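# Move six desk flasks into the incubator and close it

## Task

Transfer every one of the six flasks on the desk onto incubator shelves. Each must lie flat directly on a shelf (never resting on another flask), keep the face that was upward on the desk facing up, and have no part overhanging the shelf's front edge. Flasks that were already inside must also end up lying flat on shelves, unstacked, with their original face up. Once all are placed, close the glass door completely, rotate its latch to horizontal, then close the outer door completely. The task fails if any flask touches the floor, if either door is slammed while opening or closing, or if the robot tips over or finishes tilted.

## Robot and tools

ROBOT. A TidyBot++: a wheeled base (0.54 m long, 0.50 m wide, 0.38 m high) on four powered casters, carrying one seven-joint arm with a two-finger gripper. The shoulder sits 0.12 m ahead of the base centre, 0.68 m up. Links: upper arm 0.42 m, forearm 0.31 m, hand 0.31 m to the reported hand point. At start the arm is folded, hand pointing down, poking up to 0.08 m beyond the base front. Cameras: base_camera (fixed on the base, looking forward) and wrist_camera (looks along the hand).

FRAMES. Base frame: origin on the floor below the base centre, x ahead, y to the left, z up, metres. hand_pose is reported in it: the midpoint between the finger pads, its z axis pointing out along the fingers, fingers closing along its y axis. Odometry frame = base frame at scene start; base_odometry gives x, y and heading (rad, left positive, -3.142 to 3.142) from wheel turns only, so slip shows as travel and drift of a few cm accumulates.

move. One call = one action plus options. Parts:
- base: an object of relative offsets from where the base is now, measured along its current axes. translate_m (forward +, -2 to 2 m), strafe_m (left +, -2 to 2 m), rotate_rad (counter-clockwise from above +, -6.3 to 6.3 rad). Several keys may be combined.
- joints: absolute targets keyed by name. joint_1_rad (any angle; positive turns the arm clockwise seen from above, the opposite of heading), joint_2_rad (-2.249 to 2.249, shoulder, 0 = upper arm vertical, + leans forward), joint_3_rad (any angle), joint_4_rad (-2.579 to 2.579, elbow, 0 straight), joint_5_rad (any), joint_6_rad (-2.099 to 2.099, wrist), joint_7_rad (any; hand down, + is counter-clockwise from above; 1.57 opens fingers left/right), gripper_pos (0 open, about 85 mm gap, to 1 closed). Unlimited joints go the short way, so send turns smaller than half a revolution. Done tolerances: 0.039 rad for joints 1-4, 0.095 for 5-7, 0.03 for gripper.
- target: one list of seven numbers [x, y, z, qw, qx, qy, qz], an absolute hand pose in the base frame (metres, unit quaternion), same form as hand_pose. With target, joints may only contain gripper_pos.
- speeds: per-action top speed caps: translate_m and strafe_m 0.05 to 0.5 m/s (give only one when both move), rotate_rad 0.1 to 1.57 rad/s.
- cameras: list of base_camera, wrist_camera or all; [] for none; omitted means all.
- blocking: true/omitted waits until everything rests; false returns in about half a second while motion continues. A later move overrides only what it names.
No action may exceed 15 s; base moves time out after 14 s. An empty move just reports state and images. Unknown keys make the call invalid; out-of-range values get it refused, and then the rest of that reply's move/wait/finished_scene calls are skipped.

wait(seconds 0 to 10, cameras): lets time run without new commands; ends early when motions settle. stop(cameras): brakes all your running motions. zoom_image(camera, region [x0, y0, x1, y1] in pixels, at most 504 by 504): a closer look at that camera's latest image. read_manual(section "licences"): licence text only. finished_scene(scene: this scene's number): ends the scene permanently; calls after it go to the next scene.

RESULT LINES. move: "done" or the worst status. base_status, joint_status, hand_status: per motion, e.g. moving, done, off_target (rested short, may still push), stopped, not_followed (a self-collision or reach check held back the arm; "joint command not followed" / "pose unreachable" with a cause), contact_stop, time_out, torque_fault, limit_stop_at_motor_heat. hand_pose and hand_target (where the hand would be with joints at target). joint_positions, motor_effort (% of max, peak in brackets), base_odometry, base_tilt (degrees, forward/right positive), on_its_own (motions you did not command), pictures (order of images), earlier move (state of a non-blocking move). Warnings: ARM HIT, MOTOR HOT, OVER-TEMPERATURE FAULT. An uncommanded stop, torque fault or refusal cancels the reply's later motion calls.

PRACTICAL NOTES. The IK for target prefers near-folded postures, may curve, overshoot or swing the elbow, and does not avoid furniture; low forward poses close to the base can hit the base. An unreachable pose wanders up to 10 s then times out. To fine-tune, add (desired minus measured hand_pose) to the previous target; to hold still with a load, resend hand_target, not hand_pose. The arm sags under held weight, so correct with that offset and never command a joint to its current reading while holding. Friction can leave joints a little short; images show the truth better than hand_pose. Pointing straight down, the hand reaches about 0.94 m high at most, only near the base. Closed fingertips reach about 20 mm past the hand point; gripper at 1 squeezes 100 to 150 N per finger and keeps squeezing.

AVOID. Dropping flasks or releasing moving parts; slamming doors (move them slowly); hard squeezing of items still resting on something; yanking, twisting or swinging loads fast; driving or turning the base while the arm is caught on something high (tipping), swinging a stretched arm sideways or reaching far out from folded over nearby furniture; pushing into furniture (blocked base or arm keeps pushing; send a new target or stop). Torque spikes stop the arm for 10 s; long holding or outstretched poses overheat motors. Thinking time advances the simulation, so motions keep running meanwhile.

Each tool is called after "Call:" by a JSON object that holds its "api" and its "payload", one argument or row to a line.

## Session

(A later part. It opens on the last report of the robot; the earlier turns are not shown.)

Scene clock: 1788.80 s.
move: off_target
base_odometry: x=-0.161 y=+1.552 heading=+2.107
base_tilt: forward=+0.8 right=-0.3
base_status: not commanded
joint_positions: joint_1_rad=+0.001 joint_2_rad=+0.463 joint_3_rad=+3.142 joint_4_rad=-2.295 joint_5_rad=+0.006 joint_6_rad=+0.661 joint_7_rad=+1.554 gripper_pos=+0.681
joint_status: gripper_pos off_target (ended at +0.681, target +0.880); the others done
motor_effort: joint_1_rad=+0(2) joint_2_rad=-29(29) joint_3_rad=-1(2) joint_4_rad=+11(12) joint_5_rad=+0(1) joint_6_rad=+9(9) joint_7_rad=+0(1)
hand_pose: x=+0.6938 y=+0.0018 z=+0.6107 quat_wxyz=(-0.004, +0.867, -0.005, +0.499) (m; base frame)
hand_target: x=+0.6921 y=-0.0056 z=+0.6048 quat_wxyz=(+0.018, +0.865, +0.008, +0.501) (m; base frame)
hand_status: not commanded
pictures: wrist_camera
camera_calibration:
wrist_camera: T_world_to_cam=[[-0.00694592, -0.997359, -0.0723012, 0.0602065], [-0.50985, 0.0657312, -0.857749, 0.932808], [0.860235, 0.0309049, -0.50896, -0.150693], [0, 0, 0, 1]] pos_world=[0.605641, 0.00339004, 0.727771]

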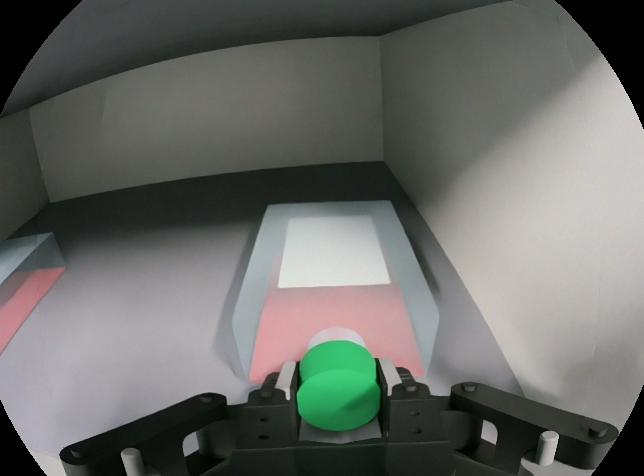

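Call:
{"api": "move", "payload": {
  "joints": {"joint_1_rad": 0, "joint_2_rad": 0.485, "joint_3_rad": 3.1416, "joint_4_rad": -2.310, "joint_5_rad": -0.035, "joint_6_rad": 0.703, "joint_7_rad": 1.63, "gripper_pos": 0.88},
  "cameras": ["wrist_camera"]
}}

Call:
{"api": "move", "payload": {
  "joints": {"joint_1_rad": 0, "joint_2_rad": 0.490, "joint_3_rad": 3.1416, "joint_4_rad": -2.313, "joint_5_rad": -0.035, "joint_6_rad": 0.711, "joint_7_rad": 1.63, "gripper_pos": 0.88},
  "cameras": ["wrist_camera"]
}}

Scene clock: 1794.77 s.
move: off_target
base_odometry: x=-0.161 y=+1.552 heading=+2.107
base_tilt: forward=+0.8 right=-0.3
base_status: not commanded
joint_positions: joint_1_rad=+0.001 joint_2_rad=+0.466 joint_3_rad=+3.142 joint_4_rad=-2.297 joint_5_rad=+0.006 joint_6_rad=+0.667 joint_7_rad=+1.554 gripper_pos=+0.681
joint_status: gripper_pos off_target (ended at +0.681, target +0.880); the others done
motor_effort: joint_1_rad=+0(1) joint_2_rad=-28(29) joint_3_rad=-1(2) joint_4_rad=+11(12) joint_5_rad=+0(1) joint_6_rad=+8(9) joint_7_rad=+0(1)
hand_pose: x=+0.6937 y=+0.0018 z=+0.6096 quat_wxyz=(-0.004, +0.866, -0.005, +0.499) (m; base frame)
hand_target: x=+0.6918 y=-0.0057 z=+0.6033 quat_wxyz=(+0.018, +0.865, +0.008, +0.501) (m; base frame)
hand_status: not commanded
pictures: wrist_camera
camera_calibration:
wrist_camera: T_world_to_cam=[[-0.00676716, -0.997362, -0.0722699, 0.0599948], [-0.509355, 0.0656312, -0.85805, 0.931682], [0.86053, 0.0310045, -0.508455, -0.151624], [0, 0, 0, 1]] pos_world=[0.60544, 0.00339019, 0.726671]

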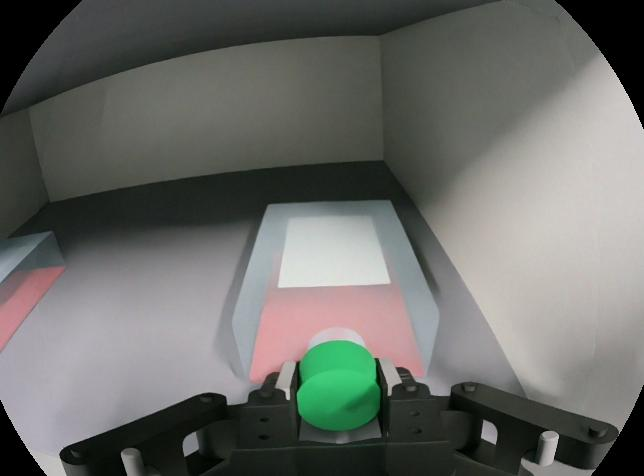

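Scene clock: 1795.27 s.
move: off_target
base_odometry: x=-0.161 y=+1.552 heading=+2.107
base_tilt: forward=+0.8 right=-0.3
base_status: not commanded
joint_positions: joint_1_rad=+0.001 joint_2_rad=+0.469 joint_3_rad=+3.142 joint_4_rad=-2.299 joint_5_rad=+0.006 joint_6_rad=+0.677 joint_7_rad=+1.554 gripper_pos=+0.681
joint_status: gripper_pos off_target (ended at +0.681, target +0.880); the others done
motor_effort: joint_1_rad=+1(1) joint_2_rad=-28(29) joint_3_rad=-1(2) joint_4_rad=+11(12) joint_5_rad=+0(1) joint_6_rad=+8(9) joint_7_rad=+0(1)
hand_pose: x=+0.6939 y=+0.0018 z=+0.6095 quat_wxyz=(-0.004, +0.865, -0.005, +0.501) (m; base frame)
hand_target: x=+0.6913 y=-0.0058 z=+0.6015 quat_wxyz=(+0.018, +0.865, +0.008, +0.501) (m; base frame)
hand_status: not commanded
pictures: wrist_camera
camera_calibration:
wrist_camera: T_world_to_cam=[[-0.00646581, -0.997362, -0.0722984, 0.0597952], [-0.505771, 0.0656321, -0.860167, 0.930469], [0.862643, 0.0310048, -0.504862, -0.155503], [0, 0, 0, 1]] pos_world=[0.605134, 0.00339019, 0.726175]

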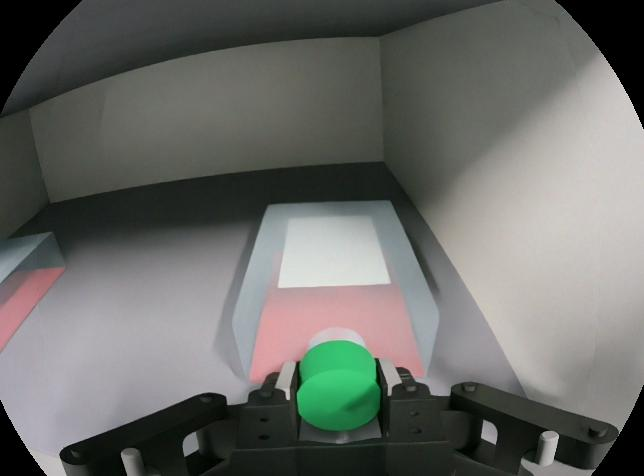

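Call:
{"api": "move", "payload": {
  "joints": {"joint_1_rad": 0, "joint_2_rad": 0.484, "joint_3_rad": 3.1416, "joint_4_rad": -2.309, "joint_5_rad": -0.035, "joint_6_rad": 0.700, "joint_7_rad": 1.63},
  "cameras": []
}}

Call:
{"api": "move", "payload": {
  "joints": {"gripper_pos": 0.62},
  "cameras": ["wrist_camera"]
}}

Call:
{"api": "move", "payload": {
  "joints": {"gripper_pos": 0.45},
  "cameras": ["wrist_camera"]
}}

Call:
{"api": "move", "payload": {
  "base": {"translate_m": -0.16},
  "speeds": {"translate_m": 0.1}
}}

Scene clock: 1808.37 s.
move: done
base_odometry: x=-0.161 y=+1.552 heading=+2.107
base_tilt: forward=+0.8 right=-0.3
base_status: not commanded
joint_positions: joint_1_rad=+0.001 joint_2_rad=+0.469 joint_3_rad=+3.142 joint_4_rad=-2.299 joint_5_rad=+0.006 joint_6_rad=+0.677 joint_7_rad=+1.554 gripper_pos=+0.681
joint_status: all done
motor_effort: joint_1_rad=+0(2) joint_2_rad=-28(29) joint_3_rad=-1(2) joint_4_rad=+11(12) joint_5_rad=+0(1) joint_6_rad=+8(9) joint_7_rad=+1(1)
hand_pose: x=+0.6939 y=+0.0018 z=+0.6095 quat_wxyz=(-0.004, +0.865, -0.005, +0.501) (m; base frame)
hand_target: x=+0.6919 y=-0.0057 z=+0.6035 quat_wxyz=(+0.018, +0.866, +0.008, +0.500) (m; base frame)
hand_status: not commanded
pictures: none
No camera images: "cameras" was empty.

Scene clock: 1809.03 s.
move: done
base_odometry: x=-0.161 y=+1.552 heading=+2.107
base_tilt: forward=+0.8 right=-0.3
base_status: not commanded
joint_positions: joint_1_rad=+0.001 joint_2_rad=+0.469 joint_3_rad=+3.142 joint_4_rad=-2.299 joint_5_rad=+0.006 joint_6_rad=+0.677 joint_7_rad=+1.554 gripper_pos=+0.620
joint_status: all done
motor_effort: joint_1_rad=+0(1) joint_2_rad=-28(28) joint_3_rad=-1(2) joint_4_rad=+10(11) joint_5_rad=+0(1) joint_6_rad=+8(9) joint_7_rad=+0(0)
hand_pose: x=+0.6939 y=+0.0018 z=+0.6095 quat_wxyz=(-0.004, +0.865, -0.005, +0.501) (m; base frame)
hand_target: x=+0.6919 y=-0.0057 z=+0.6035 quat_wxyz=(+0.018, +0.866, +0.008, +0.500) (m; base frame)
hand_status: not commanded
pictures: wrist_camera
camera_calibration:
wrist_camera: T_world_to_cam=[[-0.00646581, -0.997362, -0.0722984, 0.0597952], [-0.505771, 0.0656321, -0.860167, 0.930469], [0.862643, 0.0310048, -0.504862, -0.155503], [0, 0, 0, 1]] pos_world=[0.605134, 0.00339019, 0.726175]

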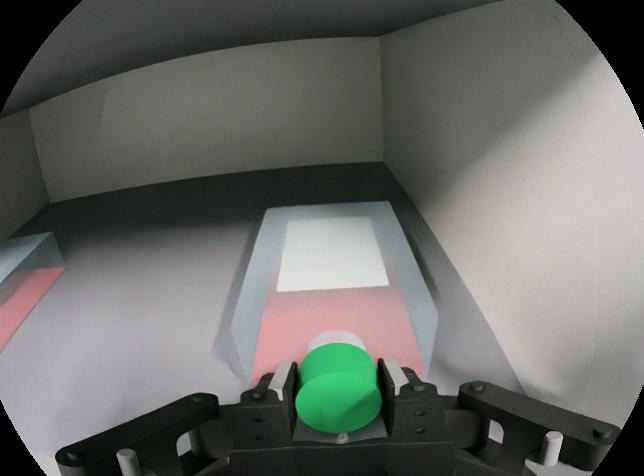

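Scene clock: 1809.63 s.
move: done
base_odometry: x=-0.161 y=+1.552 heading=+2.107
base_tilt: forward=+0.8 right=-0.3
base_status: not commanded
joint_positions: joint_1_rad=+0.001 joint_2_rad=+0.469 joint_3_rad=+3.142 joint_4_rad=-2.299 joint_5_rad=+0.006 joint_6_rad=+0.677 joint_7_rad=+1.554 gripper_pos=+0.450
joint_status: all done
motor_effort: joint_1_rad=+0(1) joint_2_rad=-28(28) joint_3_rad=-1(1) joint_4_rad=+11(12) joint_5_rad=+0(1) joint_6_rad=+8(8) joint_7_rad=+0(0)
hand_pose: x=+0.6939 y=+0.0018 z=+0.6095 quat_wxyz=(-0.004, +0.865, -0.005, +0.501) (m; base frame)
hand_target: x=+0.6919 y=-0.0057 z=+0.6035 quat_wxyz=(+0.018, +0.866, +0.008, +0.500) (m; base frame)
hand_status: not commanded
pictures: wrist_camera
camera_calibration:
wrist_camera: T_world_to_cam=[[-0.00646609, -0.997362, -0.0722989, 0.0597957], [-0.505771, 0.0656326, -0.860167, 0.930469], [0.862643, 0.0310048, -0.504862, -0.155503], [0, 0, 0, 1]] pos_world=[0.605134, 0.00339018, 0.726175]

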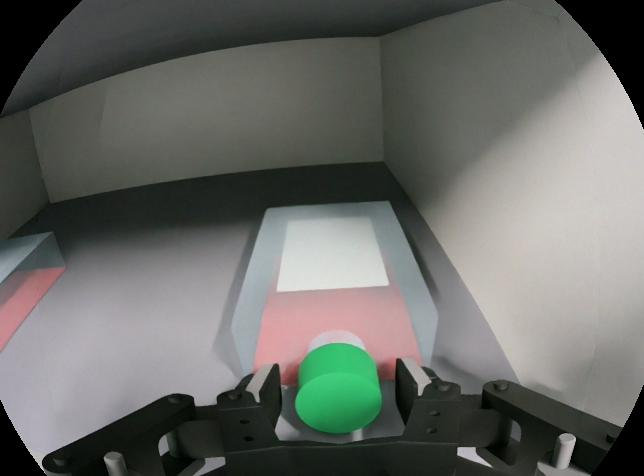

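Scene clock: 1811.80 s.
move: done
base_odometry: x=-0.079 y=+1.415 heading=+2.107
base_tilt: forward=+0.8 right=-0.3
base_status: done
joint_positions: joint_1_rad=+0.001 joint_2_rad=+0.471 joint_3_rad=+3.142 joint_4_rad=-2.302 joint_5_rad=+0.006 joint_6_rad=+0.677 joint_7_rad=+1.554 gripper_pos=+0.450
joint_status: not commanded
motor_effort: joint_1_rad=+1(2) joint_2_rad=-28(29) joint_3_rad=-2(2) joint_4_rad=+10(12) joint_5_rad=+0(1) joint_6_rad=+8(9) joint_7_rad=+0(0)
hand_pose: x=+0.6923 y=+0.0018 z=+0.6074 quat_wxyz=(-0.004, +0.867, -0.005, +0.499) (m; base frame)
hand_target: x=+0.6919 y=-0.0057 z=+0.6035 quat_wxyz=(+0.018, +0.866, +0.008, +0.500) (m; base frame)
hand_status: not commanded
pictures: base_camera, wrist_camera
camera_calibration:
wrist_camera: T_world_to_cam=[[-0.00681578, -0.997362, -0.0722621, 0.0598508], [-0.509929, 0.0656286, -0.857709, 0.929232], [0.860189, 0.0310026, -0.509032, -0.151002], [0, 0, 0, 1]] pos_world=[0.604141, 0.00339019, 0.724471]

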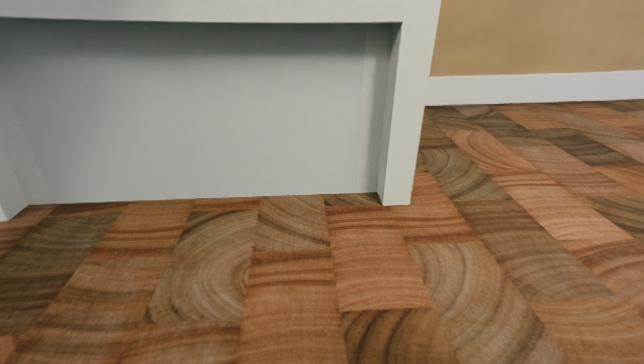

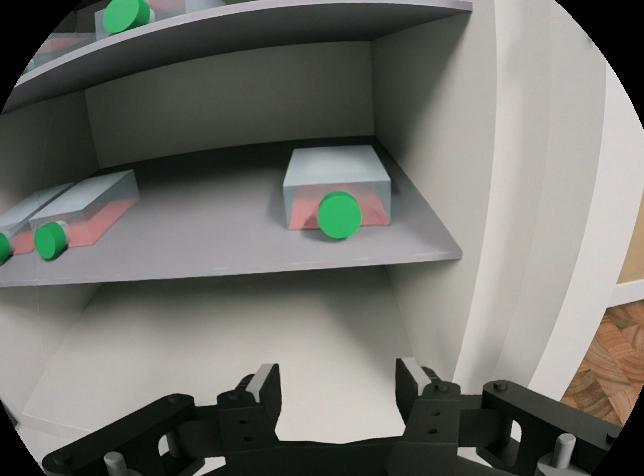

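Call:
{"api": "move", "payload": {
  "base": {"translate_m": -0.25},
  "speeds": {"translate_m": 0.35},
  "cameras": ["wrist_camera"]
}}

Call:
{"api": "move", "payload": {
  "base": {"translate_m": -1.82, "strafe_m": 1.238, "rotate_rad": 1.571},
  "joints": {"joint_1_rad": 0, "joint_2_rad": 0.22, "joint_3_rad": 3.1416, "joint_4_rad": -0.827, "joint_5_rad": -0.035, "joint_6_rad": -1.02, "joint_7_rad": 1.63, "gripper_pos": 1},
  "speeds": {"translate_m": 0.42, "rotate_rad": 0.5}
}}

Scene clock: 1882.67 s.
move: done
base_odometry: x=+0.048 y=+1.200 heading=+2.107
base_tilt: forward=+0.8 right=-0.3
base_status: done
joint_positions: joint_1_rad=+0.001 joint_2_rad=+0.472 joint_3_rad=+3.142 joint_4_rad=-2.305 joint_5_rad=+0.006 joint_6_rad=+0.677 joint_7_rad=+1.554 gripper_pos=+0.450
joint_status: not commanded
motor_effort: joint_1_rad=+1(2) joint_2_rad=-28(30) joint_3_rad=-1(2) joint_4_rad=+10(12) joint_5_rad=+0(1) joint_6_rad=+8(9) joint_7_rad=+0(1)
hand_pose: x=+0.6910 y=+0.0018 z=+0.6056 quat_wxyz=(-0.004, +0.867, -0.005, +0.497) (m; base frame)
hand_target: x=+0.6919 y=-0.0057 z=+0.6035 quat_wxyz=(+0.018, +0.866, +0.008, +0.500) (m; base frame)
hand_status: not commanded
pictures: wrist_camera
camera_calibration:
wrist_camera: T_world_to_cam=[[-0.00709439, -0.997362, -0.0722376, 0.0598943], [-0.513238, 0.0656304, -0.855733, 0.928191], [0.858217, 0.0310042, -0.51235, -0.147444], [0, 0, 0, 1]] pos_world=[0.603346, 0.00339019, 0.723068]

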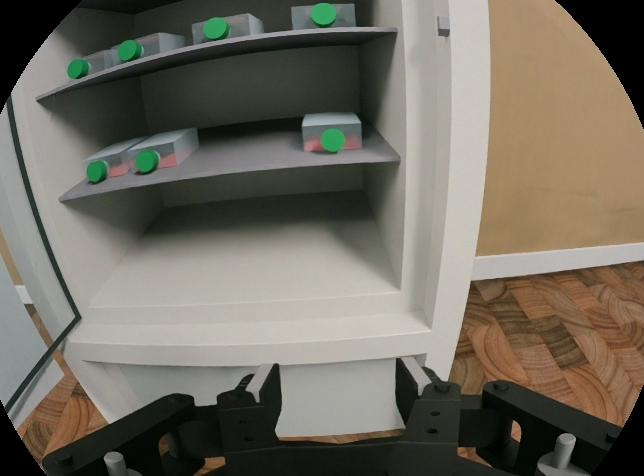

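Scene clock: 1889.13 s.
move: done
TORQUE WARNING: joint_1_rad reached its warning level (56.7 N m). A warning alone does not stop the arm.
base_odometry: x=-0.086 y=-0.997 heading=-2.604
base_tilt: forward=+0.8 right=-0.3
base_status: done
joint_positions: joint_1_rad=-0.002 joint_2_rad=+0.227 joint_3_rad=+3.136 joint_4_rad=-0.845 joint_5_rad=-0.039 joint_6_rad=-0.983 joint_7_rad=+1.559 gripper_pos=+0.999
joint_status: all done
motor_effort: joint_1_rad=+0(60) joint_2_rad=-28(41) joint_3_rad=-1(53) joint_4_rad=+18(40) joint_5_rad=+0(27) joint_6_rad=+8(32) joint_7_rad=+0(2)
hand_pose: x=+0.7650 y=+0.0158 z=+1.0971 quat_wxyz=(-0.025, +0.856, -0.003, +0.516) (m; base frame)
hand_target: x=+0.7567 y=+0.0106 z=+1.1016 quat_wxyz=(-0.002, +0.859, +0.025, +0.512) (m; base frame)
hand_status: not commanded
pictures: base_camera, wrist_camera
camera_calibration:
wrist_camera: T_world_to_cam=[[0.0202298, -0.994177, -0.105842, 0.125812], [-0.476615, 0.0834706, -0.87514, 1.37878], [0.878879, 0.0681497, -0.472151, -0.0200552], [0, 0, 0, 1]] pos_world=[0.67223, 0.0113579, 1.21048]

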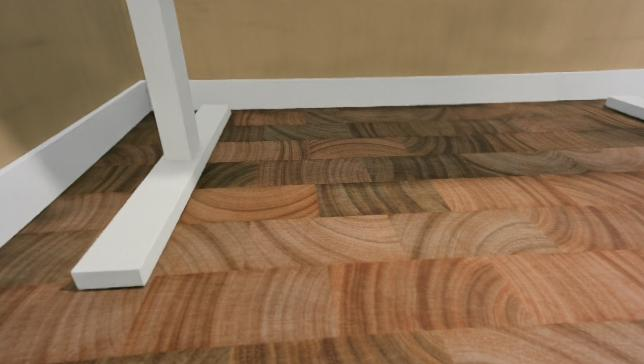

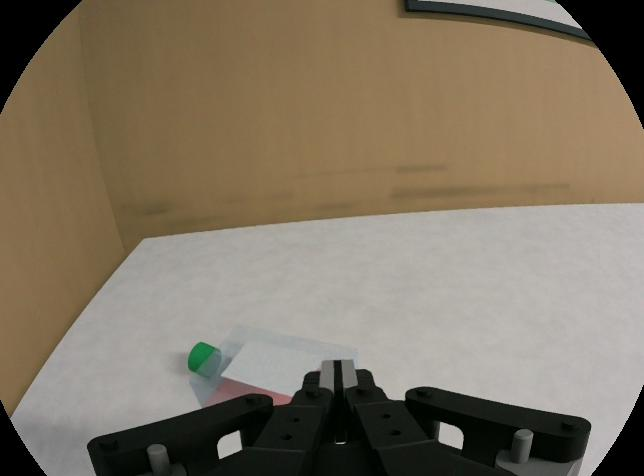

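Call:
{"api": "zoom_image", "payload": {
  "camera": "wrist_camera",
  "region": [160, 290, 400, 440]
}}

Scaled by 2.100.

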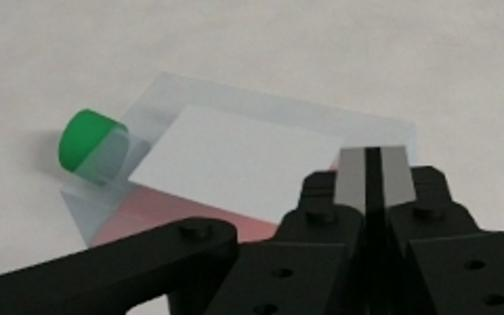

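Call:
{"api": "move", "payload": {
  "base": {"translate_m": 0.08, "strafe_m": 0.042},
  "joints": {"joint_1_rad": 0, "joint_2_rad": 0.023, "joint_3_rad": 3.1416, "joint_4_rad": -1.445, "joint_5_rad": -0.035, "joint_6_rad": -0.652, "joint_7_rad": 1.63, "gripper_pos": 1},
  "speeds": {"translate_m": 0.1}
}}

Scene clock: 1932.80 s.
move: done
base_odometry: x=-0.133 y=-1.075 heading=-2.604
base_tilt: forward=+0.8 right=-0.3
base_status: done
joint_positions: joint_1_rad=-0.002 joint_2_rad=+0.030 joint_3_rad=+3.136 joint_4_rad=-1.425 joint_5_rad=-0.039 joint_6_rad=-0.687 joint_7_rad=+1.559 gripper_pos=+0.999
joint_status: all done
motor_effort: joint_1_rad=+1(2) joint_2_rad=-22(29) joint_3_rad=-1(2) joint_4_rad=+20(22) joint_5_rad=-1(2) joint_6_rad=+7(10) joint_7_rad=+0(1)
hand_pose: x=+0.7057 y=+0.0135 z=+0.9703 quat_wxyz=(-0.023, +0.878, -0.009, +0.479) (m; base frame)
hand_target: x=+0.7069 y=+0.0079 z=+0.9723 quat_wxyz=(-0.002, +0.872, +0.019, +0.489) (m; base frame)
hand_status: not commanded
pictures: base_camera, wrist_camera
camera_calibration:
wrist_camera: T_world_to_cam=[[0.00025656, -0.994099, -0.108481, 0.127917], [-0.549785, 0.0904743, -0.830392, 1.2479], [0.835306, 0.059854, -0.546517, 0.0753784], [0, 0, 0, 1]] pos_world=[0.62308, 0.00974783, 1.09132]

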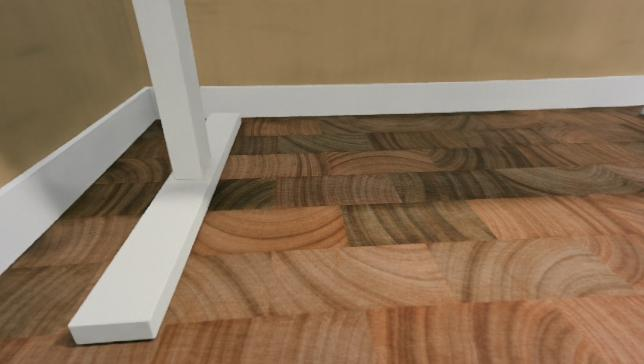

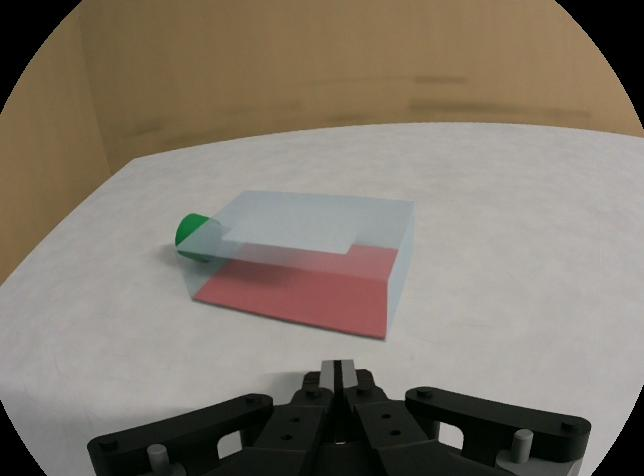

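Call:
{"api": "move", "payload": {
  "base": {"translate_m": 0.1, "strafe_m": -0.002},
  "speeds": {"translate_m": 0.07},
  "cameras": ["wrist_camera"]
}}

Scene clock: 1944.50 s.
move: done
base_odometry: x=-0.220 y=-1.124 heading=-2.604
base_tilt: forward=+0.8 right=-0.3
base_status: done
joint_positions: joint_1_rad=-0.002 joint_2_rad=+0.027 joint_3_rad=+3.136 joint_4_rad=-1.431 joint_5_rad=-0.039 joint_6_rad=-0.682 joint_7_rad=+1.559 gripper_pos=+0.999
joint_status: not commanded
motor_effort: joint_1_rad=+0(2) joint_2_rad=-22(26) joint_3_rad=-1(1) joint_4_rad=+21(21) joint_5_rad=+0(1) joint_6_rad=+8(8) joint_7_rad=+0(1)
hand_pose: x=+0.7047 y=+0.0134 z=+0.9707 quat_wxyz=(-0.023, +0.877, -0.009, +0.480) (m; base frame)
hand_target: x=+0.7069 y=+0.0079 z=+0.9723 quat_wxyz=(-0.002, +0.872, +0.019, +0.489) (m; base frame)
hand_status: not commanded
pictures: wrist_camera
camera_calibration:
wrist_camera: T_world_to_cam=[[0.000479709, -0.994095, -0.108512, 0.127824], [-0.547005, 0.0905776, -0.832215, 1.24742], [0.837129, 0.0597557, -0.543731, 0.0725182], [0, 0, 0, 1]] pos_world=[0.621575, 0.00974768, 1.09142]

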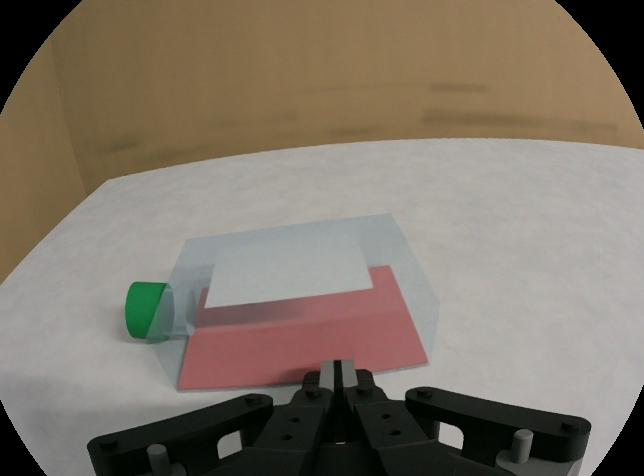

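Call:
{"api": "move", "payload": {
  "base": {"translate_m": -0.015, "strafe_m": -0.03},
  "speeds": {"translate_m": 0.1},
  "cameras": ["wrist_camera"]
}}

Call:
{"api": "move", "payload": {
  "base": {"translate_m": 0.085, "strafe_m": 0.003},
  "speeds": {"translate_m": 0.07},
  "cameras": ["wrist_camera"]
}}

Scene clock: 1956.67 s.
move: done
base_odometry: x=-0.223 y=-1.091 heading=-2.604
base_tilt: forward=+0.8 right=-0.3
base_status: done
joint_positions: joint_1_rad=-0.002 joint_2_rad=+0.026 joint_3_rad=+3.136 joint_4_rad=-1.432 joint_5_rad=-0.039 joint_6_rad=-0.682 joint_7_rad=+1.559 gripper_pos=+0.999
joint_status: not commanded
motor_effort: joint_1_rad=+1(3) joint_2_rad=-23(24) joint_3_rad=-1(2) joint_4_rad=+20(21) joint_5_rad=-1(1) joint_6_rad=+8(8) joint_7_rad=+0(0)
hand_pose: x=+0.7044 y=+0.0134 z=+0.9704 quat_wxyz=(-0.023, +0.877, -0.009, +0.480) (m; base frame)
hand_target: x=+0.7069 y=+0.0079 z=+0.9723 quat_wxyz=(-0.002, +0.872, +0.019, +0.489) (m; base frame)
hand_status: not commanded
pictures: wrist_camera
camera_calibration:
wrist_camera: T_world_to_cam=[[0.00034831, -0.994102, -0.108452, 0.127808], [-0.547367, 0.0905728, -0.831977, 1.24703], [0.836892, 0.0596527, -0.544107, 0.0730804], [0, 0, 0, 1]] pos_world=[0.621376, 0.0097477, 1.09112]

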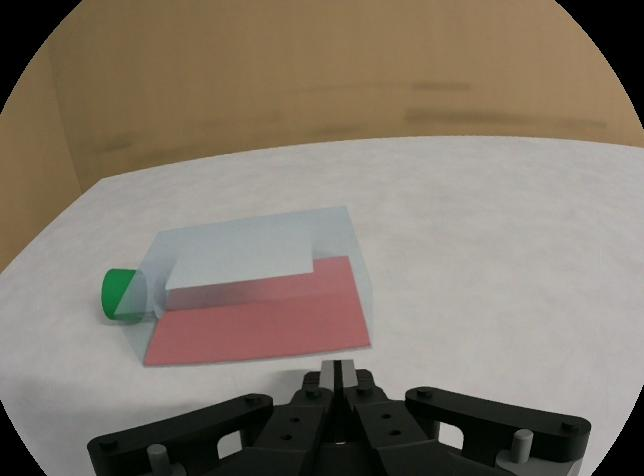

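Scene clock: 1958.40 s.
move: done
base_odometry: x=-0.294 y=-1.137 heading=-2.604
base_tilt: forward=+0.8 right=-0.3
base_status: done
joint_positions: joint_1_rad=-0.002 joint_2_rad=+0.024 joint_3_rad=+3.136 joint_4_rad=-1.433 joint_5_rad=-0.039 joint_6_rad=-0.682 joint_7_rad=+1.559 gripper_pos=+0.999
joint_status: not commanded
motor_effort: joint_1_rad=+0(1) joint_2_rad=-22(26) joint_3_rad=-1(1) joint_4_rad=+21(22) joint_5_rad=+0(1) joint_6_rad=+8(9) joint_7_rad=+0(1)
hand_pose: x=+0.7038 y=+0.0134 z=+0.9710 quat_wxyz=(-0.023, +0.877, -0.009, +0.481) (m; base frame)
hand_target: x=+0.7069 y=+0.0079 z=+0.9723 quat_wxyz=(-0.002, +0.872, +0.019, +0.489) (m; base frame)
hand_status: not commanded
pictures: wrist_camera
camera_calibration:
wrist_camera: T_world_to_cam=[[0.000474552, -0.994101, -0.108457, 0.127789], [-0.546395, 0.0905777, -0.832615, 1.24715], [0.837527, 0.0596554, -0.543129, 0.0724783], [0, 0, 0, 1]] pos_world=[0.620674, 0.00974769, 1.09162]

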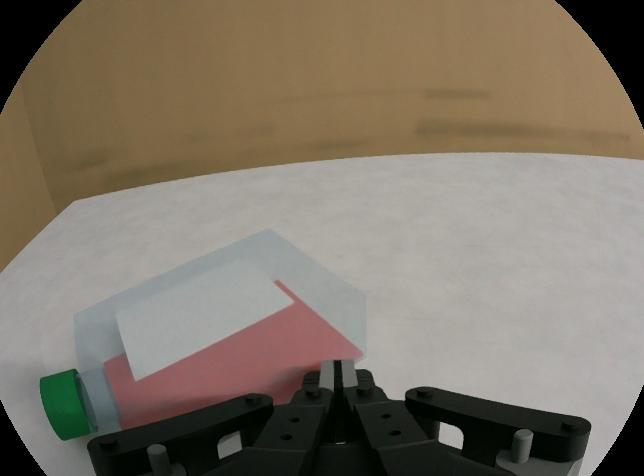

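Call:
{"api": "move", "payload": {
  "base": {"translate_m": -0.05},
  "speeds": {"translate_m": 0.1},
  "cameras": ["base_camera"]
}}

Call:
{"api": "move", "payload": {
  "joints": {"joint_1_rad": 0, "joint_2_rad": 0.137, "joint_3_rad": 3.1416, "joint_4_rad": -1.3, "joint_5_rad": -0.035, "joint_6_rad": -0.688, "joint_7_rad": 1.63, "gripper_pos": 1},
  "cameras": ["wrist_camera"]
}}

Call:
{"api": "move", "payload": {
  "base": {"translate_m": 0.035, "strafe_m": 0.024},
  "speeds": {"translate_m": 0.06},
  "cameras": ["wrist_camera"]
}}

Scene clock: 2016.93 s.
move: done
base_odometry: x=-0.252 y=-1.111 heading=-2.604
base_tilt: forward=+0.8 right=-0.3
base_status: done
joint_positions: joint_1_rad=-0.002 joint_2_rad=+0.021 joint_3_rad=+3.136 joint_4_rad=-1.433 joint_5_rad=-0.039 joint_6_rad=-0.680 joint_7_rad=+1.559 gripper_pos=+0.999
joint_status: not commanded
motor_effort: joint_1_rad=+1(2) joint_2_rad=-22(27) joint_3_rad=-1(2) joint_4_rad=+20(22) joint_5_rad=-1(1) joint_6_rad=+8(8) joint_7_rad=+0(1)
hand_pose: x=+0.7030 y=+0.0134 z=+0.9730 quat_wxyz=(-0.023, +0.876, -0.009, +0.482) (m; base frame)
hand_target: x=+0.7069 y=+0.0079 z=+0.9723 quat_wxyz=(-0.002, +0.872, +0.019, +0.489) (m; base frame)
hand_status: not commanded
pictures: base_camera

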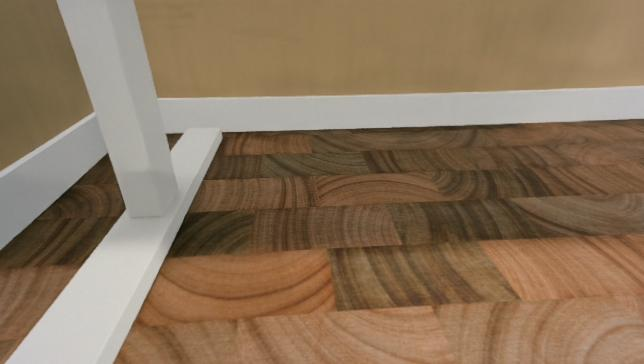

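Scene clock: 2018.03 s.
move: done
base_odometry: x=-0.252 y=-1.111 heading=-2.604
base_tilt: forward=+0.8 right=-0.3
base_status: not commanded
joint_positions: joint_1_rad=-0.002 joint_2_rad=+0.122 joint_3_rad=+3.136 joint_4_rad=-1.317 joint_5_rad=-0.039 joint_6_rad=-0.680 joint_7_rad=+1.559 gripper_pos=+0.999
joint_status: all done
motor_effort: joint_1_rad=+1(2) joint_2_rad=-26(28) joint_3_rad=-1(2) joint_4_rad=+22(22) joint_5_rad=-1(1) joint_6_rad=+8(9) joint_7_rad=+0(1)
hand_pose: x=+0.7474 y=+0.0136 z=+0.9781 quat_wxyz=(-0.023, +0.872, -0.009, +0.489) (m; base frame)
hand_target: x=+0.7527 y=+0.0083 z=+0.9769 quat_wxyz=(-0.002, +0.873, +0.019, +0.487) (m; base frame)
hand_status: not commanded
pictures: wrist_camera
camera_calibration:
wrist_camera: T_world_to_cam=[[0.00241566, -0.994028, -0.109094, 0.127891], [-0.530957, 0.0911716, -0.84248, 1.27502], [0.847395, 0.0599595, -0.527566, 0.0172581], [0, 0, 0, 1]] pos_world=[0.662048, 0.00984668, 1.09724]

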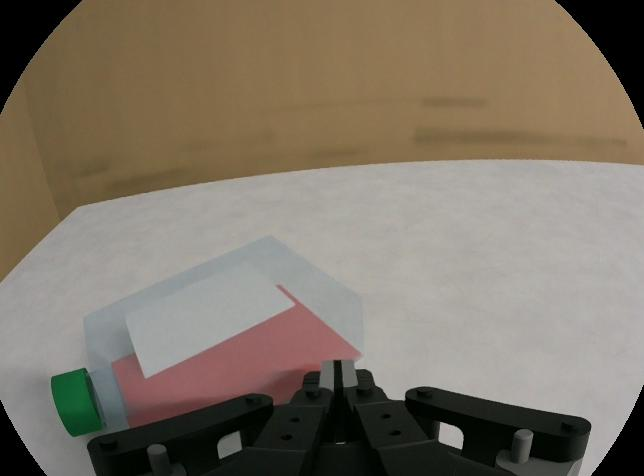

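Scene clock: 2019.23 s.
move: done
base_odometry: x=-0.269 y=-1.150 heading=-2.604
base_tilt: forward=+0.8 right=-0.3
base_status: done
joint_positions: joint_1_rad=-0.002 joint_2_rad=+0.125 joint_3_rad=+3.136 joint_4_rad=-1.317 joint_5_rad=-0.039 joint_6_rad=-0.680 joint_7_rad=+1.559 gripper_pos=+0.999
joint_status: not commanded
motor_effort: joint_1_rad=+0(2) joint_2_rad=-26(28) joint_3_rad=-1(3) joint_4_rad=+21(22) joint_5_rad=-1(1) joint_6_rad=+8(8) joint_7_rad=+0(1)
hand_pose: x=+0.7482 y=+0.0135 z=+0.9765 quat_wxyz=(-0.023, +0.873, -0.009, +0.487) (m; base frame)
hand_target: x=+0.7527 y=+0.0083 z=+0.9769 quat_wxyz=(-0.002, +0.873, +0.019, +0.487) (m; base frame)
hand_status: not commanded
pictures: wrist_camera
camera_calibration:
wrist_camera: T_world_to_cam=[[0.00203805, -0.994035, -0.109043, 0.12783], [-0.533221, 0.0911677, -0.841049, 1.27437], [0.845974, 0.0598581, -0.529854, 0.0190401], [0, 0, 0, 1]] pos_world=[0.663152, 0.0097467, 1.09584]

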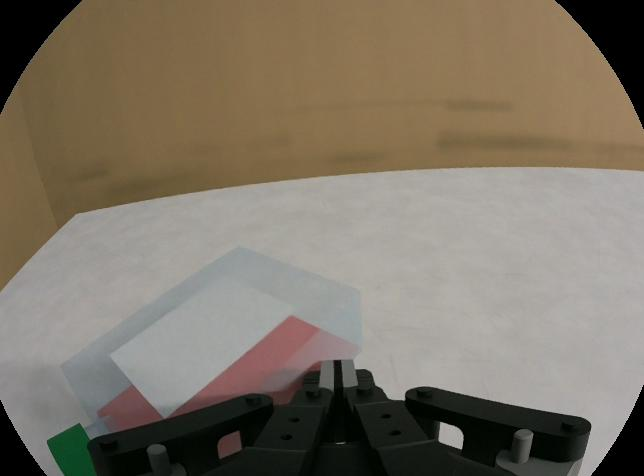

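Call:
{"api": "move", "payload": {
  "base": {"translate_m": 0.012, "strafe_m": 0.018},
  "speeds": {"translate_m": 0.06},
  "cameras": []
}}

Call:
{"api": "move", "payload": {
  "base": {"translate_m": 0.004, "strafe_m": 0.03},
  "speeds": {"translate_m": 0.06},
  "cameras": ["base_camera", "wrist_camera"]
}}

Scene clock: 2042.07 s.
move: done
base_odometry: x=-0.270 y=-1.172 heading=-2.604
base_tilt: forward=+0.8 right=-0.3
base_status: done
joint_positions: joint_1_rad=-0.002 joint_2_rad=+0.125 joint_3_rad=+3.136 joint_4_rad=-1.317 joint_5_rad=-0.039 joint_6_rad=-0.680 joint_7_rad=+1.559 gripper_pos=+0.999
joint_status: not commanded
motor_effort: joint_1_rad=+1(3) joint_2_rad=-26(28) joint_3_rad=-1(3) joint_4_rad=+21(21) joint_5_rad=-1(1) joint_6_rad=+8(8) joint_7_rad=+0(0)
hand_pose: x=+0.7483 y=+0.0135 z=+0.9763 quat_wxyz=(-0.023, +0.873, -0.009, +0.487) (m; base frame)
hand_target: x=+0.7527 y=+0.0083 z=+0.9769 quat_wxyz=(-0.002, +0.873, +0.019, +0.487) (m; base frame)
hand_status: not commanded
pictures: none
No camera images: "cameras" was empty.

Scene clock: 2043.07 s.
move: done
base_odometry: x=-0.259 y=-1.200 heading=-2.605
base_tilt: forward=+0.8 right=-0.3
base_status: done
joint_positions: joint_1_rad=-0.002 joint_2_rad=+0.125 joint_3_rad=+3.137 joint_4_rad=-1.317 joint_5_rad=-0.039 joint_6_rad=-0.680 joint_7_rad=+1.559 gripper_pos=+0.999
joint_status: not commanded
motor_effort: joint_1_rad=+1(3) joint_2_rad=-26(28) joint_3_rad=-1(4) joint_4_rad=+21(21) joint_5_rad=-1(1) joint_6_rad=+8(8) joint_7_rad=+0(0)
hand_pose: x=+0.7483 y=+0.0131 z=+0.9764 quat_wxyz=(-0.023, +0.873, -0.009, +0.487) (m; base frame)
hand_target: x=+0.7527 y=+0.0083 z=+0.9769 quat_wxyz=(-0.002, +0.873, +0.019, +0.487) (m; base frame)
hand_status: not commanded
pictures: base_camera, wrist_camera
camera_calibration:
wrist_camera: T_world_to_cam=[[0.00144294, -0.994037, -0.109035, 0.127906], [-0.533256, 0.0914738, -0.840994, 1.27438], [0.845953, 0.0593571, -0.529944, 0.018952], [0, 0, 0, 1]] pos_world=[0.663354, 0.00944627, 1.09574]

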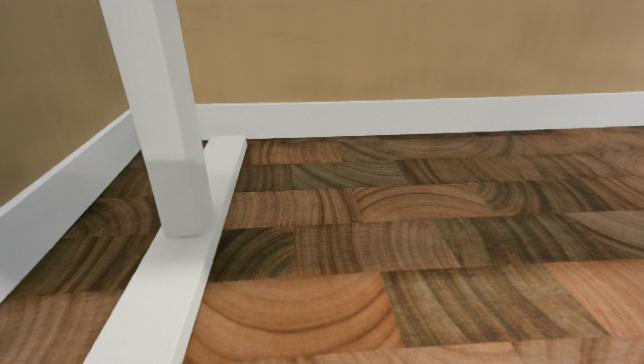

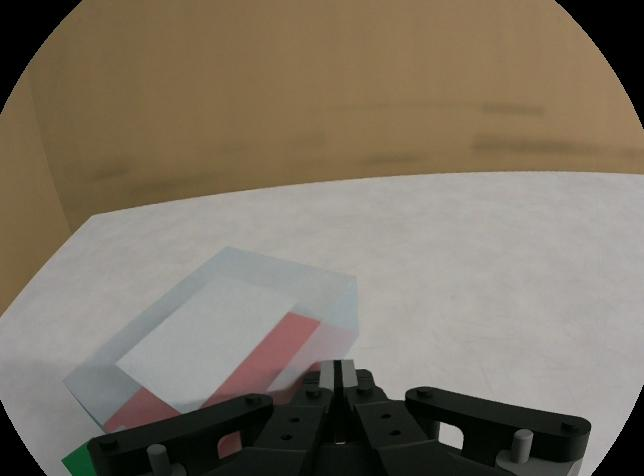

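Call:
{"api": "move", "payload": {
  "base": {"translate_m": -0.045},
  "speeds": {"translate_m": 0.1},
  "cameras": []
}}

Call:
{"api": "move", "payload": {
  "joints": {"joint_1_rad": 0, "joint_2_rad": 0.203, "joint_3_rad": 3.1416, "joint_4_rad": -0.925, "joint_5_rad": -0.035, "joint_6_rad": -1.035, "joint_7_rad": 1.63, "gripper_pos": 1},
  "cameras": []
}}

Call:
{"api": "move", "payload": {
  "joints": {"joint_1_rad": -0.28},
  "cameras": ["wrist_camera"]
}}

Scene clock: 2080.70 s.
move: done
base_odometry: x=-0.220 y=-1.177 heading=-2.605
base_tilt: forward=+0.8 right=-0.3
base_status: done
joint_positions: joint_1_rad=-0.002 joint_2_rad=+0.129 joint_3_rad=+3.137 joint_4_rad=-1.317 joint_5_rad=-0.039 joint_6_rad=-0.680 joint_7_rad=+1.559 gripper_pos=+0.999
joint_status: not commanded
motor_effort: joint_1_rad=+0(2) joint_2_rad=-26(29) joint_3_rad=-1(2) joint_4_rad=+20(21) joint_5_rad=-1(1) joint_6_rad=+8(8) joint_7_rad=+0(0)
hand_pose: x=+0.7495 y=+0.0131 z=+0.9742 quat_wxyz=(-0.023, +0.874, -0.009, +0.486) (m; base frame)
hand_target: x=+0.7527 y=+0.0083 z=+0.9769 quat_wxyz=(-0.002, +0.873, +0.019, +0.487) (m; base frame)
hand_status: not commanded
pictures: none
No camera images: "cameras" was empty.

Scene clock: 2082.53 s.
move: done
base_odometry: x=-0.220 y=-1.177 heading=-2.605
base_tilt: forward=+0.8 right=-0.3
base_status: not commanded
joint_positions: joint_1_rad=-0.002 joint_2_rad=+0.181 joint_3_rad=+3.137 joint_4_rad=-0.943 joint_5_rad=-0.039 joint_6_rad=-0.996 joint_7_rad=+1.559 gripper_pos=+0.999
joint_status: all done
motor_effort: joint_1_rad=+1(1) joint_2_rad=-27(28) joint_3_rad=-1(2) joint_4_rad=+19(22) joint_5_rad=+0(2) joint_6_rad=+8(9) joint_7_rad=+0(1)
hand_pose: x=+0.7434 y=+0.0155 z=+1.0690 quat_wxyz=(-0.024, +0.872, -0.004, +0.488) (m; base frame)
hand_target: x=+0.7461 y=+0.0107 z=+1.0550 quat_wxyz=(-0.004, +0.882, +0.025, +0.470) (m; base frame)
hand_status: not commanded
pictures: none
No camera images: "cameras" was empty.

Scene clock: 2083.87 s.
move: done
base_odometry: x=-0.220 y=-1.177 heading=-2.605
base_tilt: forward=+0.8 right=-0.3
base_status: not commanded
joint_positions: joint_1_rad=-0.266 joint_2_rad=+0.182 joint_3_rad=+3.137 joint_4_rad=-0.943 joint_5_rad=-0.039 joint_6_rad=-0.998 joint_7_rad=+1.559 gripper_pos=+0.999
joint_status: all done
motor_effort: joint_1_rad=+0(4) joint_2_rad=-27(27) joint_3_rad=-1(2) joint_4_rad=+19(20) joint_5_rad=+0(1) joint_6_rad=+8(8) joint_7_rad=+0(1)
hand_pose: x=+0.7178 y=+0.1778 z=+1.0682 quat_wxyz=(-0.088, +0.866, +0.111, +0.480) (m; base frame)
hand_target: x=+0.7187 y=+0.1836 z=+1.0550 quat_wxyz=(-0.069, +0.870, +0.148, +0.465) (m; base frame)
hand_status: not commanded
pictures: wrist_camera
camera_calibration:
wrist_camera: T_world_to_cam=[[0.271982, -0.956452, -0.105947, 0.0974879], [-0.537032, -0.059504, -0.841461, 1.35026], [0.798513, 0.285759, -0.529829, 0.0774], [0, 0, 0, 1]] pos_world=[0.636813, 0.151471, 1.18753]

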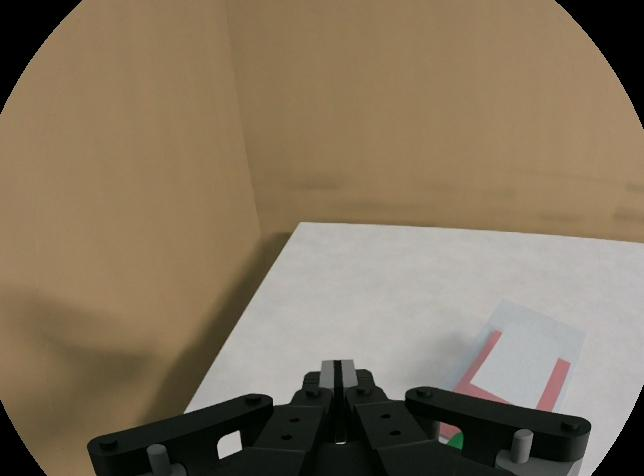

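Call:
{"api": "move", "payload": {
  "joints": {"joint_1_rad": -0.28, "joint_2_rad": 0.12, "joint_3_rad": 3.1416, "joint_4_rad": -1.332, "joint_5_rad": -0.035, "joint_6_rad": -0.645, "joint_7_rad": 1.63, "gripper_pos": 1},
  "cameras": ["wrist_camera"]
}}

Scene clock: 2094.00 s.
move: done
base_odometry: x=-0.220 y=-1.177 heading=-2.605
base_tilt: forward=+0.8 right=-0.3
base_status: not commanded
joint_positions: joint_1_rad=-0.266 joint_2_rad=+0.133 joint_3_rad=+3.137 joint_4_rad=-1.317 joint_5_rad=-0.039 joint_6_rad=-0.683 joint_7_rad=+1.559 gripper_pos=+0.999
joint_status: all done
motor_effort: joint_1_rad=+1(2) joint_2_rad=-27(29) joint_3_rad=-1(2) joint_4_rad=+20(22) joint_5_rad=-1(2) joint_6_rad=+8(10) joint_7_rad=+0(1)
hand_pose: x=+0.7250 y=+0.1773 z=+0.9710 quat_wxyz=(-0.086, +0.869, +0.106, +0.476) (m; base frame)
hand_target: x=+0.7239 y=+0.1822 z=+0.9806 quat_wxyz=(-0.071, +0.855, +0.139, +0.494) (m; base frame)
hand_status: not commanded
pictures: wrist_camera
camera_calibration:
wrist_camera: T_world_to_cam=[[0.259673, -0.959518, -0.109062, 0.0973142], [-0.546696, -0.052968, -0.835654, 1.2725], [0.796049, 0.276621, -0.538319, 0.0318412], [0, 0, 0, 1]] pos_world=[0.645055, 0.151969, 1.09113]

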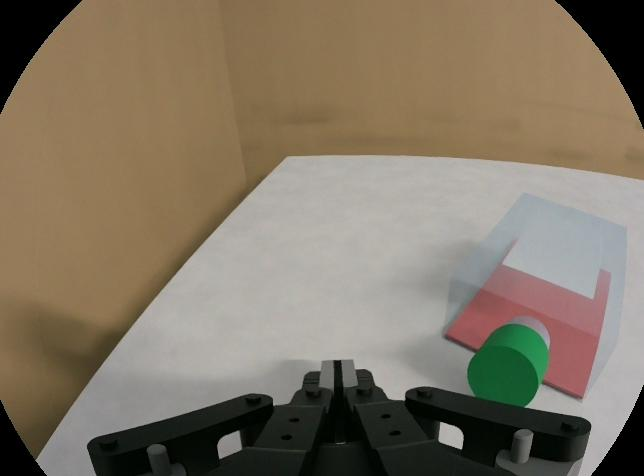

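Call:
{"api": "move", "payload": {
  "base": {"translate_m": 0.015, "strafe_m": -0.02},
  "speeds": {"translate_m": 0.1},
  "cameras": []
}}

Call:
{"api": "move", "payload": {
  "base": {"strafe_m": -0.065},
  "speeds": {"strafe_m": 0.06},
  "cameras": ["wrist_camera"]
}}

Scene clock: 2102.00 s.
move: done
base_odometry: x=-0.243 y=-1.167 heading=-2.605
base_tilt: forward=+0.8 right=-0.3
base_status: done
joint_positions: joint_1_rad=-0.271 joint_2_rad=+0.130 joint_3_rad=+3.138 joint_4_rad=-1.318 joint_5_rad=-0.039 joint_6_rad=-0.679 joint_7_rad=+1.559 gripper_pos=+0.999
joint_status: not commanded
motor_effort: joint_1_rad=+1(3) joint_2_rad=-26(28) joint_3_rad=-1(3) joint_4_rad=+21(22) joint_5_rad=-1(1) joint_6_rad=+8(8) joint_7_rad=+0(0)
hand_pose: x=+0.7238 y=+0.1797 z=+0.9730 quat_wxyz=(-0.087, +0.867, +0.107, +0.478) (m; base frame)
hand_target: x=+0.7239 y=+0.1822 z=+0.9806 quat_wxyz=(-0.071, +0.855, +0.139, +0.494) (m; base frame)
hand_status: not commanded
pictures: none
No camera images: "cameras" was empty.

Scene clock: 2103.60 s.
move: done
base_odometry: x=-0.276 y=-1.111 heading=-2.605
base_tilt: forward=+0.8 right=-0.3
base_status: done
joint_positions: joint_1_rad=-0.273 joint_2_rad=+0.130 joint_3_rad=+3.138 joint_4_rad=-1.318 joint_5_rad=-0.039 joint_6_rad=-0.679 joint_7_rad=+1.559 gripper_pos=+0.999
joint_status: not commanded
motor_effort: joint_1_rad=+1(3) joint_2_rad=-27(28) joint_3_rad=-1(3) joint_4_rad=+20(22) joint_5_rad=+0(1) joint_6_rad=+8(8) joint_7_rad=+0(1)
hand_pose: x=+0.7234 y=+0.1808 z=+0.9732 quat_wxyz=(-0.088, +0.867, +0.108, +0.478) (m; base frame)
hand_target: x=+0.7239 y=+0.1822 z=+0.9806 quat_wxyz=(-0.071, +0.855, +0.139, +0.494) (m; base frame)
hand_status: not commanded
pictures: wrist_camera
camera_calibration:
wrist_camera: T_world_to_cam=[[0.265739, -0.957879, -0.108862, 0.0963749], [-0.542034, -0.0550732, -0.83855, 1.27349], [0.797234, 0.281843, -0.533838, 0.0272594], [0, 0, 0, 1]] pos_world=[0.642934, 0.154768, 1.09293]

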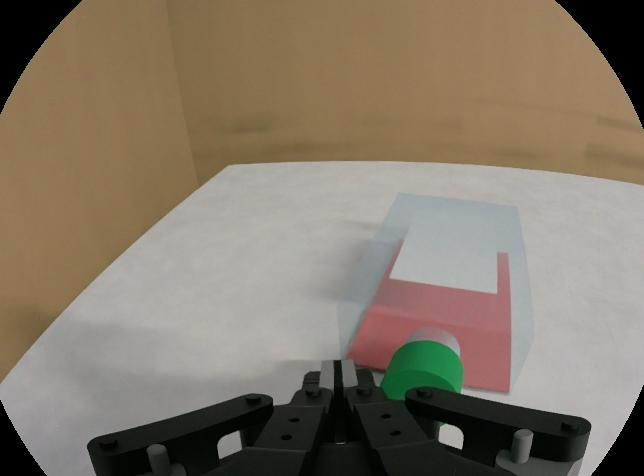

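Call:
{"api": "move", "payload": {
  "base": {"strafe_m": 0.02},
  "speeds": {"strafe_m": 0.1},
  "cameras": []
}}

Call:
{"api": "move", "payload": {
  "base": {"translate_m": -0.086},
  "joints": {"joint_1_rad": -0.28, "joint_2_rad": 0.22, "joint_3_rad": 3.1416, "joint_4_rad": -0.827, "joint_5_rad": -0.035, "joint_6_rad": -1.035, "joint_7_rad": 1.63, "gripper_pos": 0.9},
  "cameras": []
}}

Call:
{"api": "move", "payload": {
  "base": {"strafe_m": 0.035, "rotate_rad": 0.297},
  "joints": {"joint_1_rad": 0, "joint_2_rad": 0.22, "joint_3_rad": 3.1416, "joint_4_rad": -0.827, "joint_5_rad": 0.45, "joint_6_rad": -1.157, "joint_7_rad": 1.085, "gripper_pos": 0.3},
  "speeds": {"rotate_rad": 0.3}
}}

Scene clock: 2139.03 s.
move: done
base_odometry: x=-0.266 y=-1.128 heading=-2.605
base_tilt: forward=+0.8 right=-0.2
base_status: done
joint_positions: joint_1_rad=-0.281 joint_2_rad=+0.129 joint_3_rad=+3.138 joint_4_rad=-1.319 joint_5_rad=-0.039 joint_6_rad=-0.679 joint_7_rad=+1.559 gripper_pos=+0.999
joint_status: not commanded
motor_effort: joint_1_rad=+0(3) joint_2_rad=-27(28) joint_3_rad=-1(4) joint_4_rad=+21(21) joint_5_rad=-1(1) joint_6_rad=+8(8) joint_7_rad=+0(1)
hand_pose: x=+0.7217 y=+0.1854 z=+0.9737 quat_wxyz=(-0.090, +0.867, +0.111, +0.478) (m; base frame)
hand_target: x=+0.7239 y=+0.1822 z=+0.9806 quat_wxyz=(-0.071, +0.855, +0.139, +0.494) (m; base frame)
hand_status: not commanded
pictures: none
No camera images: "cameras" was empty.

Scene clock: 2141.00 s.
move: done
base_odometry: x=-0.192 y=-1.084 heading=-2.605
base_tilt: forward=+0.8 right=-0.3
base_status: done
joint_positions: joint_1_rad=-0.281 joint_2_rad=+0.197 joint_3_rad=+3.138 joint_4_rad=-0.847 joint_5_rad=-0.039 joint_6_rad=-0.996 joint_7_rad=+1.559 gripper_pos=+0.900
joint_status: all done
motor_effort: joint_1_rad=+1(2) joint_2_rad=-27(32) joint_3_rad=-1(2) joint_4_rad=+18(22) joint_5_rad=+0(1) joint_6_rad=+8(10) joint_7_rad=+0(1)
hand_pose: x=+0.7222 y=+0.1880 z=+1.1115 quat_wxyz=(-0.097, +0.844, +0.115, +0.514) (m; base frame)
hand_target: x=+0.7267 y=+0.1859 z=+1.0975 quat_wxyz=(-0.073, +0.850, +0.146, +0.500) (m; base frame)
hand_status: not commanded
pictures: none
No camera images: "cameras" was empty.

Scene clock: 2142.77 s.
move: done
base_odometry: x=-0.174 y=-1.114 heading=-2.308
base_tilt: forward=+0.8 right=-0.3
base_status: done
joint_positions: joint_1_rad=-0.010 joint_2_rad=+0.205 joint_3_rad=+3.141 joint_4_rad=-0.845 joint_5_rad=+0.405 joint_6_rad=-1.120 joint_7_rad=+1.162 gripper_pos=+0.300
joint_status: all done
motor_effort: joint_1_rad=+1(5) joint_2_rad=-27(28) joint_3_rad=-1(4) joint_4_rad=+18(20) joint_5_rad=+2(3) joint_6_rad=+7(9) joint_7_rad=+0(1)
hand_pose: x=+0.7242 y=-0.1029 z=+1.0940 quat_wxyz=(+0.101, +0.848, -0.178, +0.489) (m; base frame)
hand_target: x=+0.7199 y=-0.1227 z=+1.0899 quat_wxyz=(+0.110, +0.841, -0.221, +0.481) (m; base frame)
hand_status: not commanded
pictures: base_camera, wrist_camera
camera_calibration:
wrist_camera: T_world_to_cam=[[-0.403088, -0.913021, -0.062547, 0.275937], [-0.444591, 0.255103, -0.858639, 1.34284], [0.799912, -0.318299, -0.50875, 0.0799447], [0, 0, 0, 1]] pos_world=[0.644295, -0.0651808, 1.21095]

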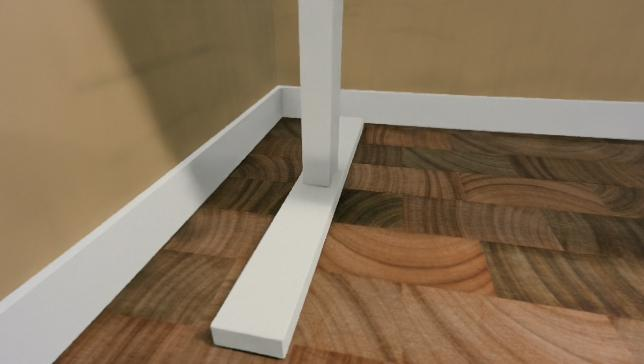

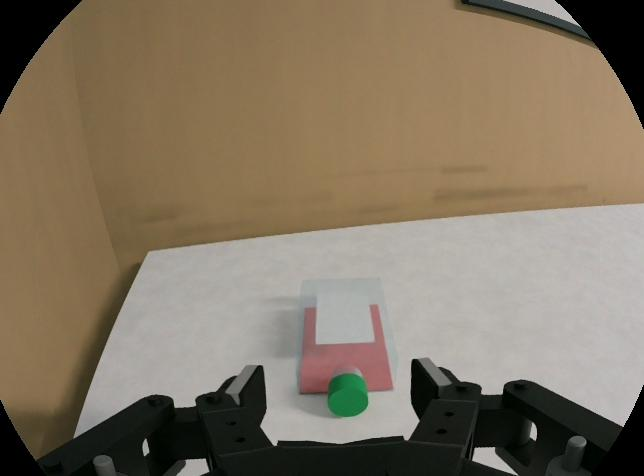

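Call:
{"api": "move", "payload": {
  "base": {"translate_m": 0.056, "strafe_m": -0.029},
  "speeds": {"translate_m": 0.08},
  "joints": {"joint_1_rad": 0, "joint_2_rad": 0.105, "joint_3_rad": 3.1416, "joint_4_rad": -1.388, "joint_5_rad": 0.649, "joint_6_rad": -0.726, "joint_7_rad": 0.778, "gripper_pos": 0.3},
  "cameras": ["wrist_camera"]
}}

Scene clock: 2160.13 s.
move: done
base_odometry: x=-0.233 y=-1.136 heading=-2.307
base_tilt: forward=+0.8 right=-0.3
base_status: done
joint_positions: joint_1_rad=-0.010 joint_2_rad=+0.116 joint_3_rad=+3.141 joint_4_rad=-1.371 joint_5_rad=+0.600 joint_6_rad=-0.764 joint_7_rad=+0.857 gripper_pos=+0.300
joint_status: all done
motor_effort: joint_1_rad=+1(3) joint_2_rad=-25(29) joint_3_rad=-1(2) joint_4_rad=+20(22) joint_5_rad=+3(5) joint_6_rad=+6(8) joint_7_rad=+0(1)
hand_pose: x=+0.7211 y=-0.1142 z=+0.9670 quat_wxyz=(+0.113, +0.846, -0.199, +0.482) (m; base frame)
hand_target: x=+0.7214 y=-0.1236 z=+0.9784 quat_wxyz=(+0.110, +0.829, -0.218, +0.503) (m; base frame)
hand_status: not commanded
pictures: wrist_camera
camera_calibration:
wrist_camera: T_world_to_cam=[[-0.447514, -0.892184, -0.061137, 0.289423], [-0.439304, 0.27887, -0.853958, 1.22978], [0.778937, -0.355301, -0.516738, 0.0328321], [0, 0, 0, 1]] pos_world=[0.644194, -0.0730643, 1.08484]

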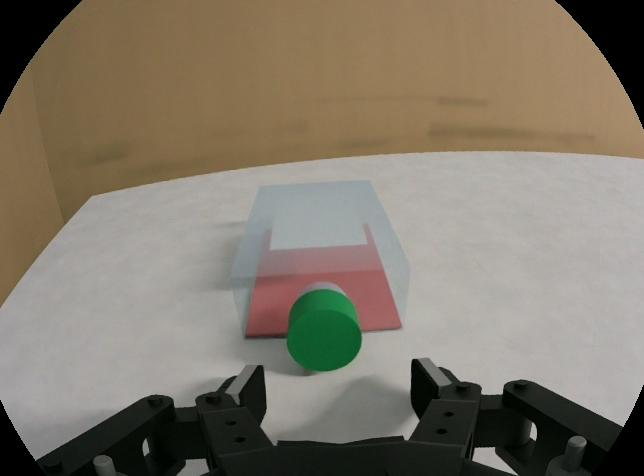

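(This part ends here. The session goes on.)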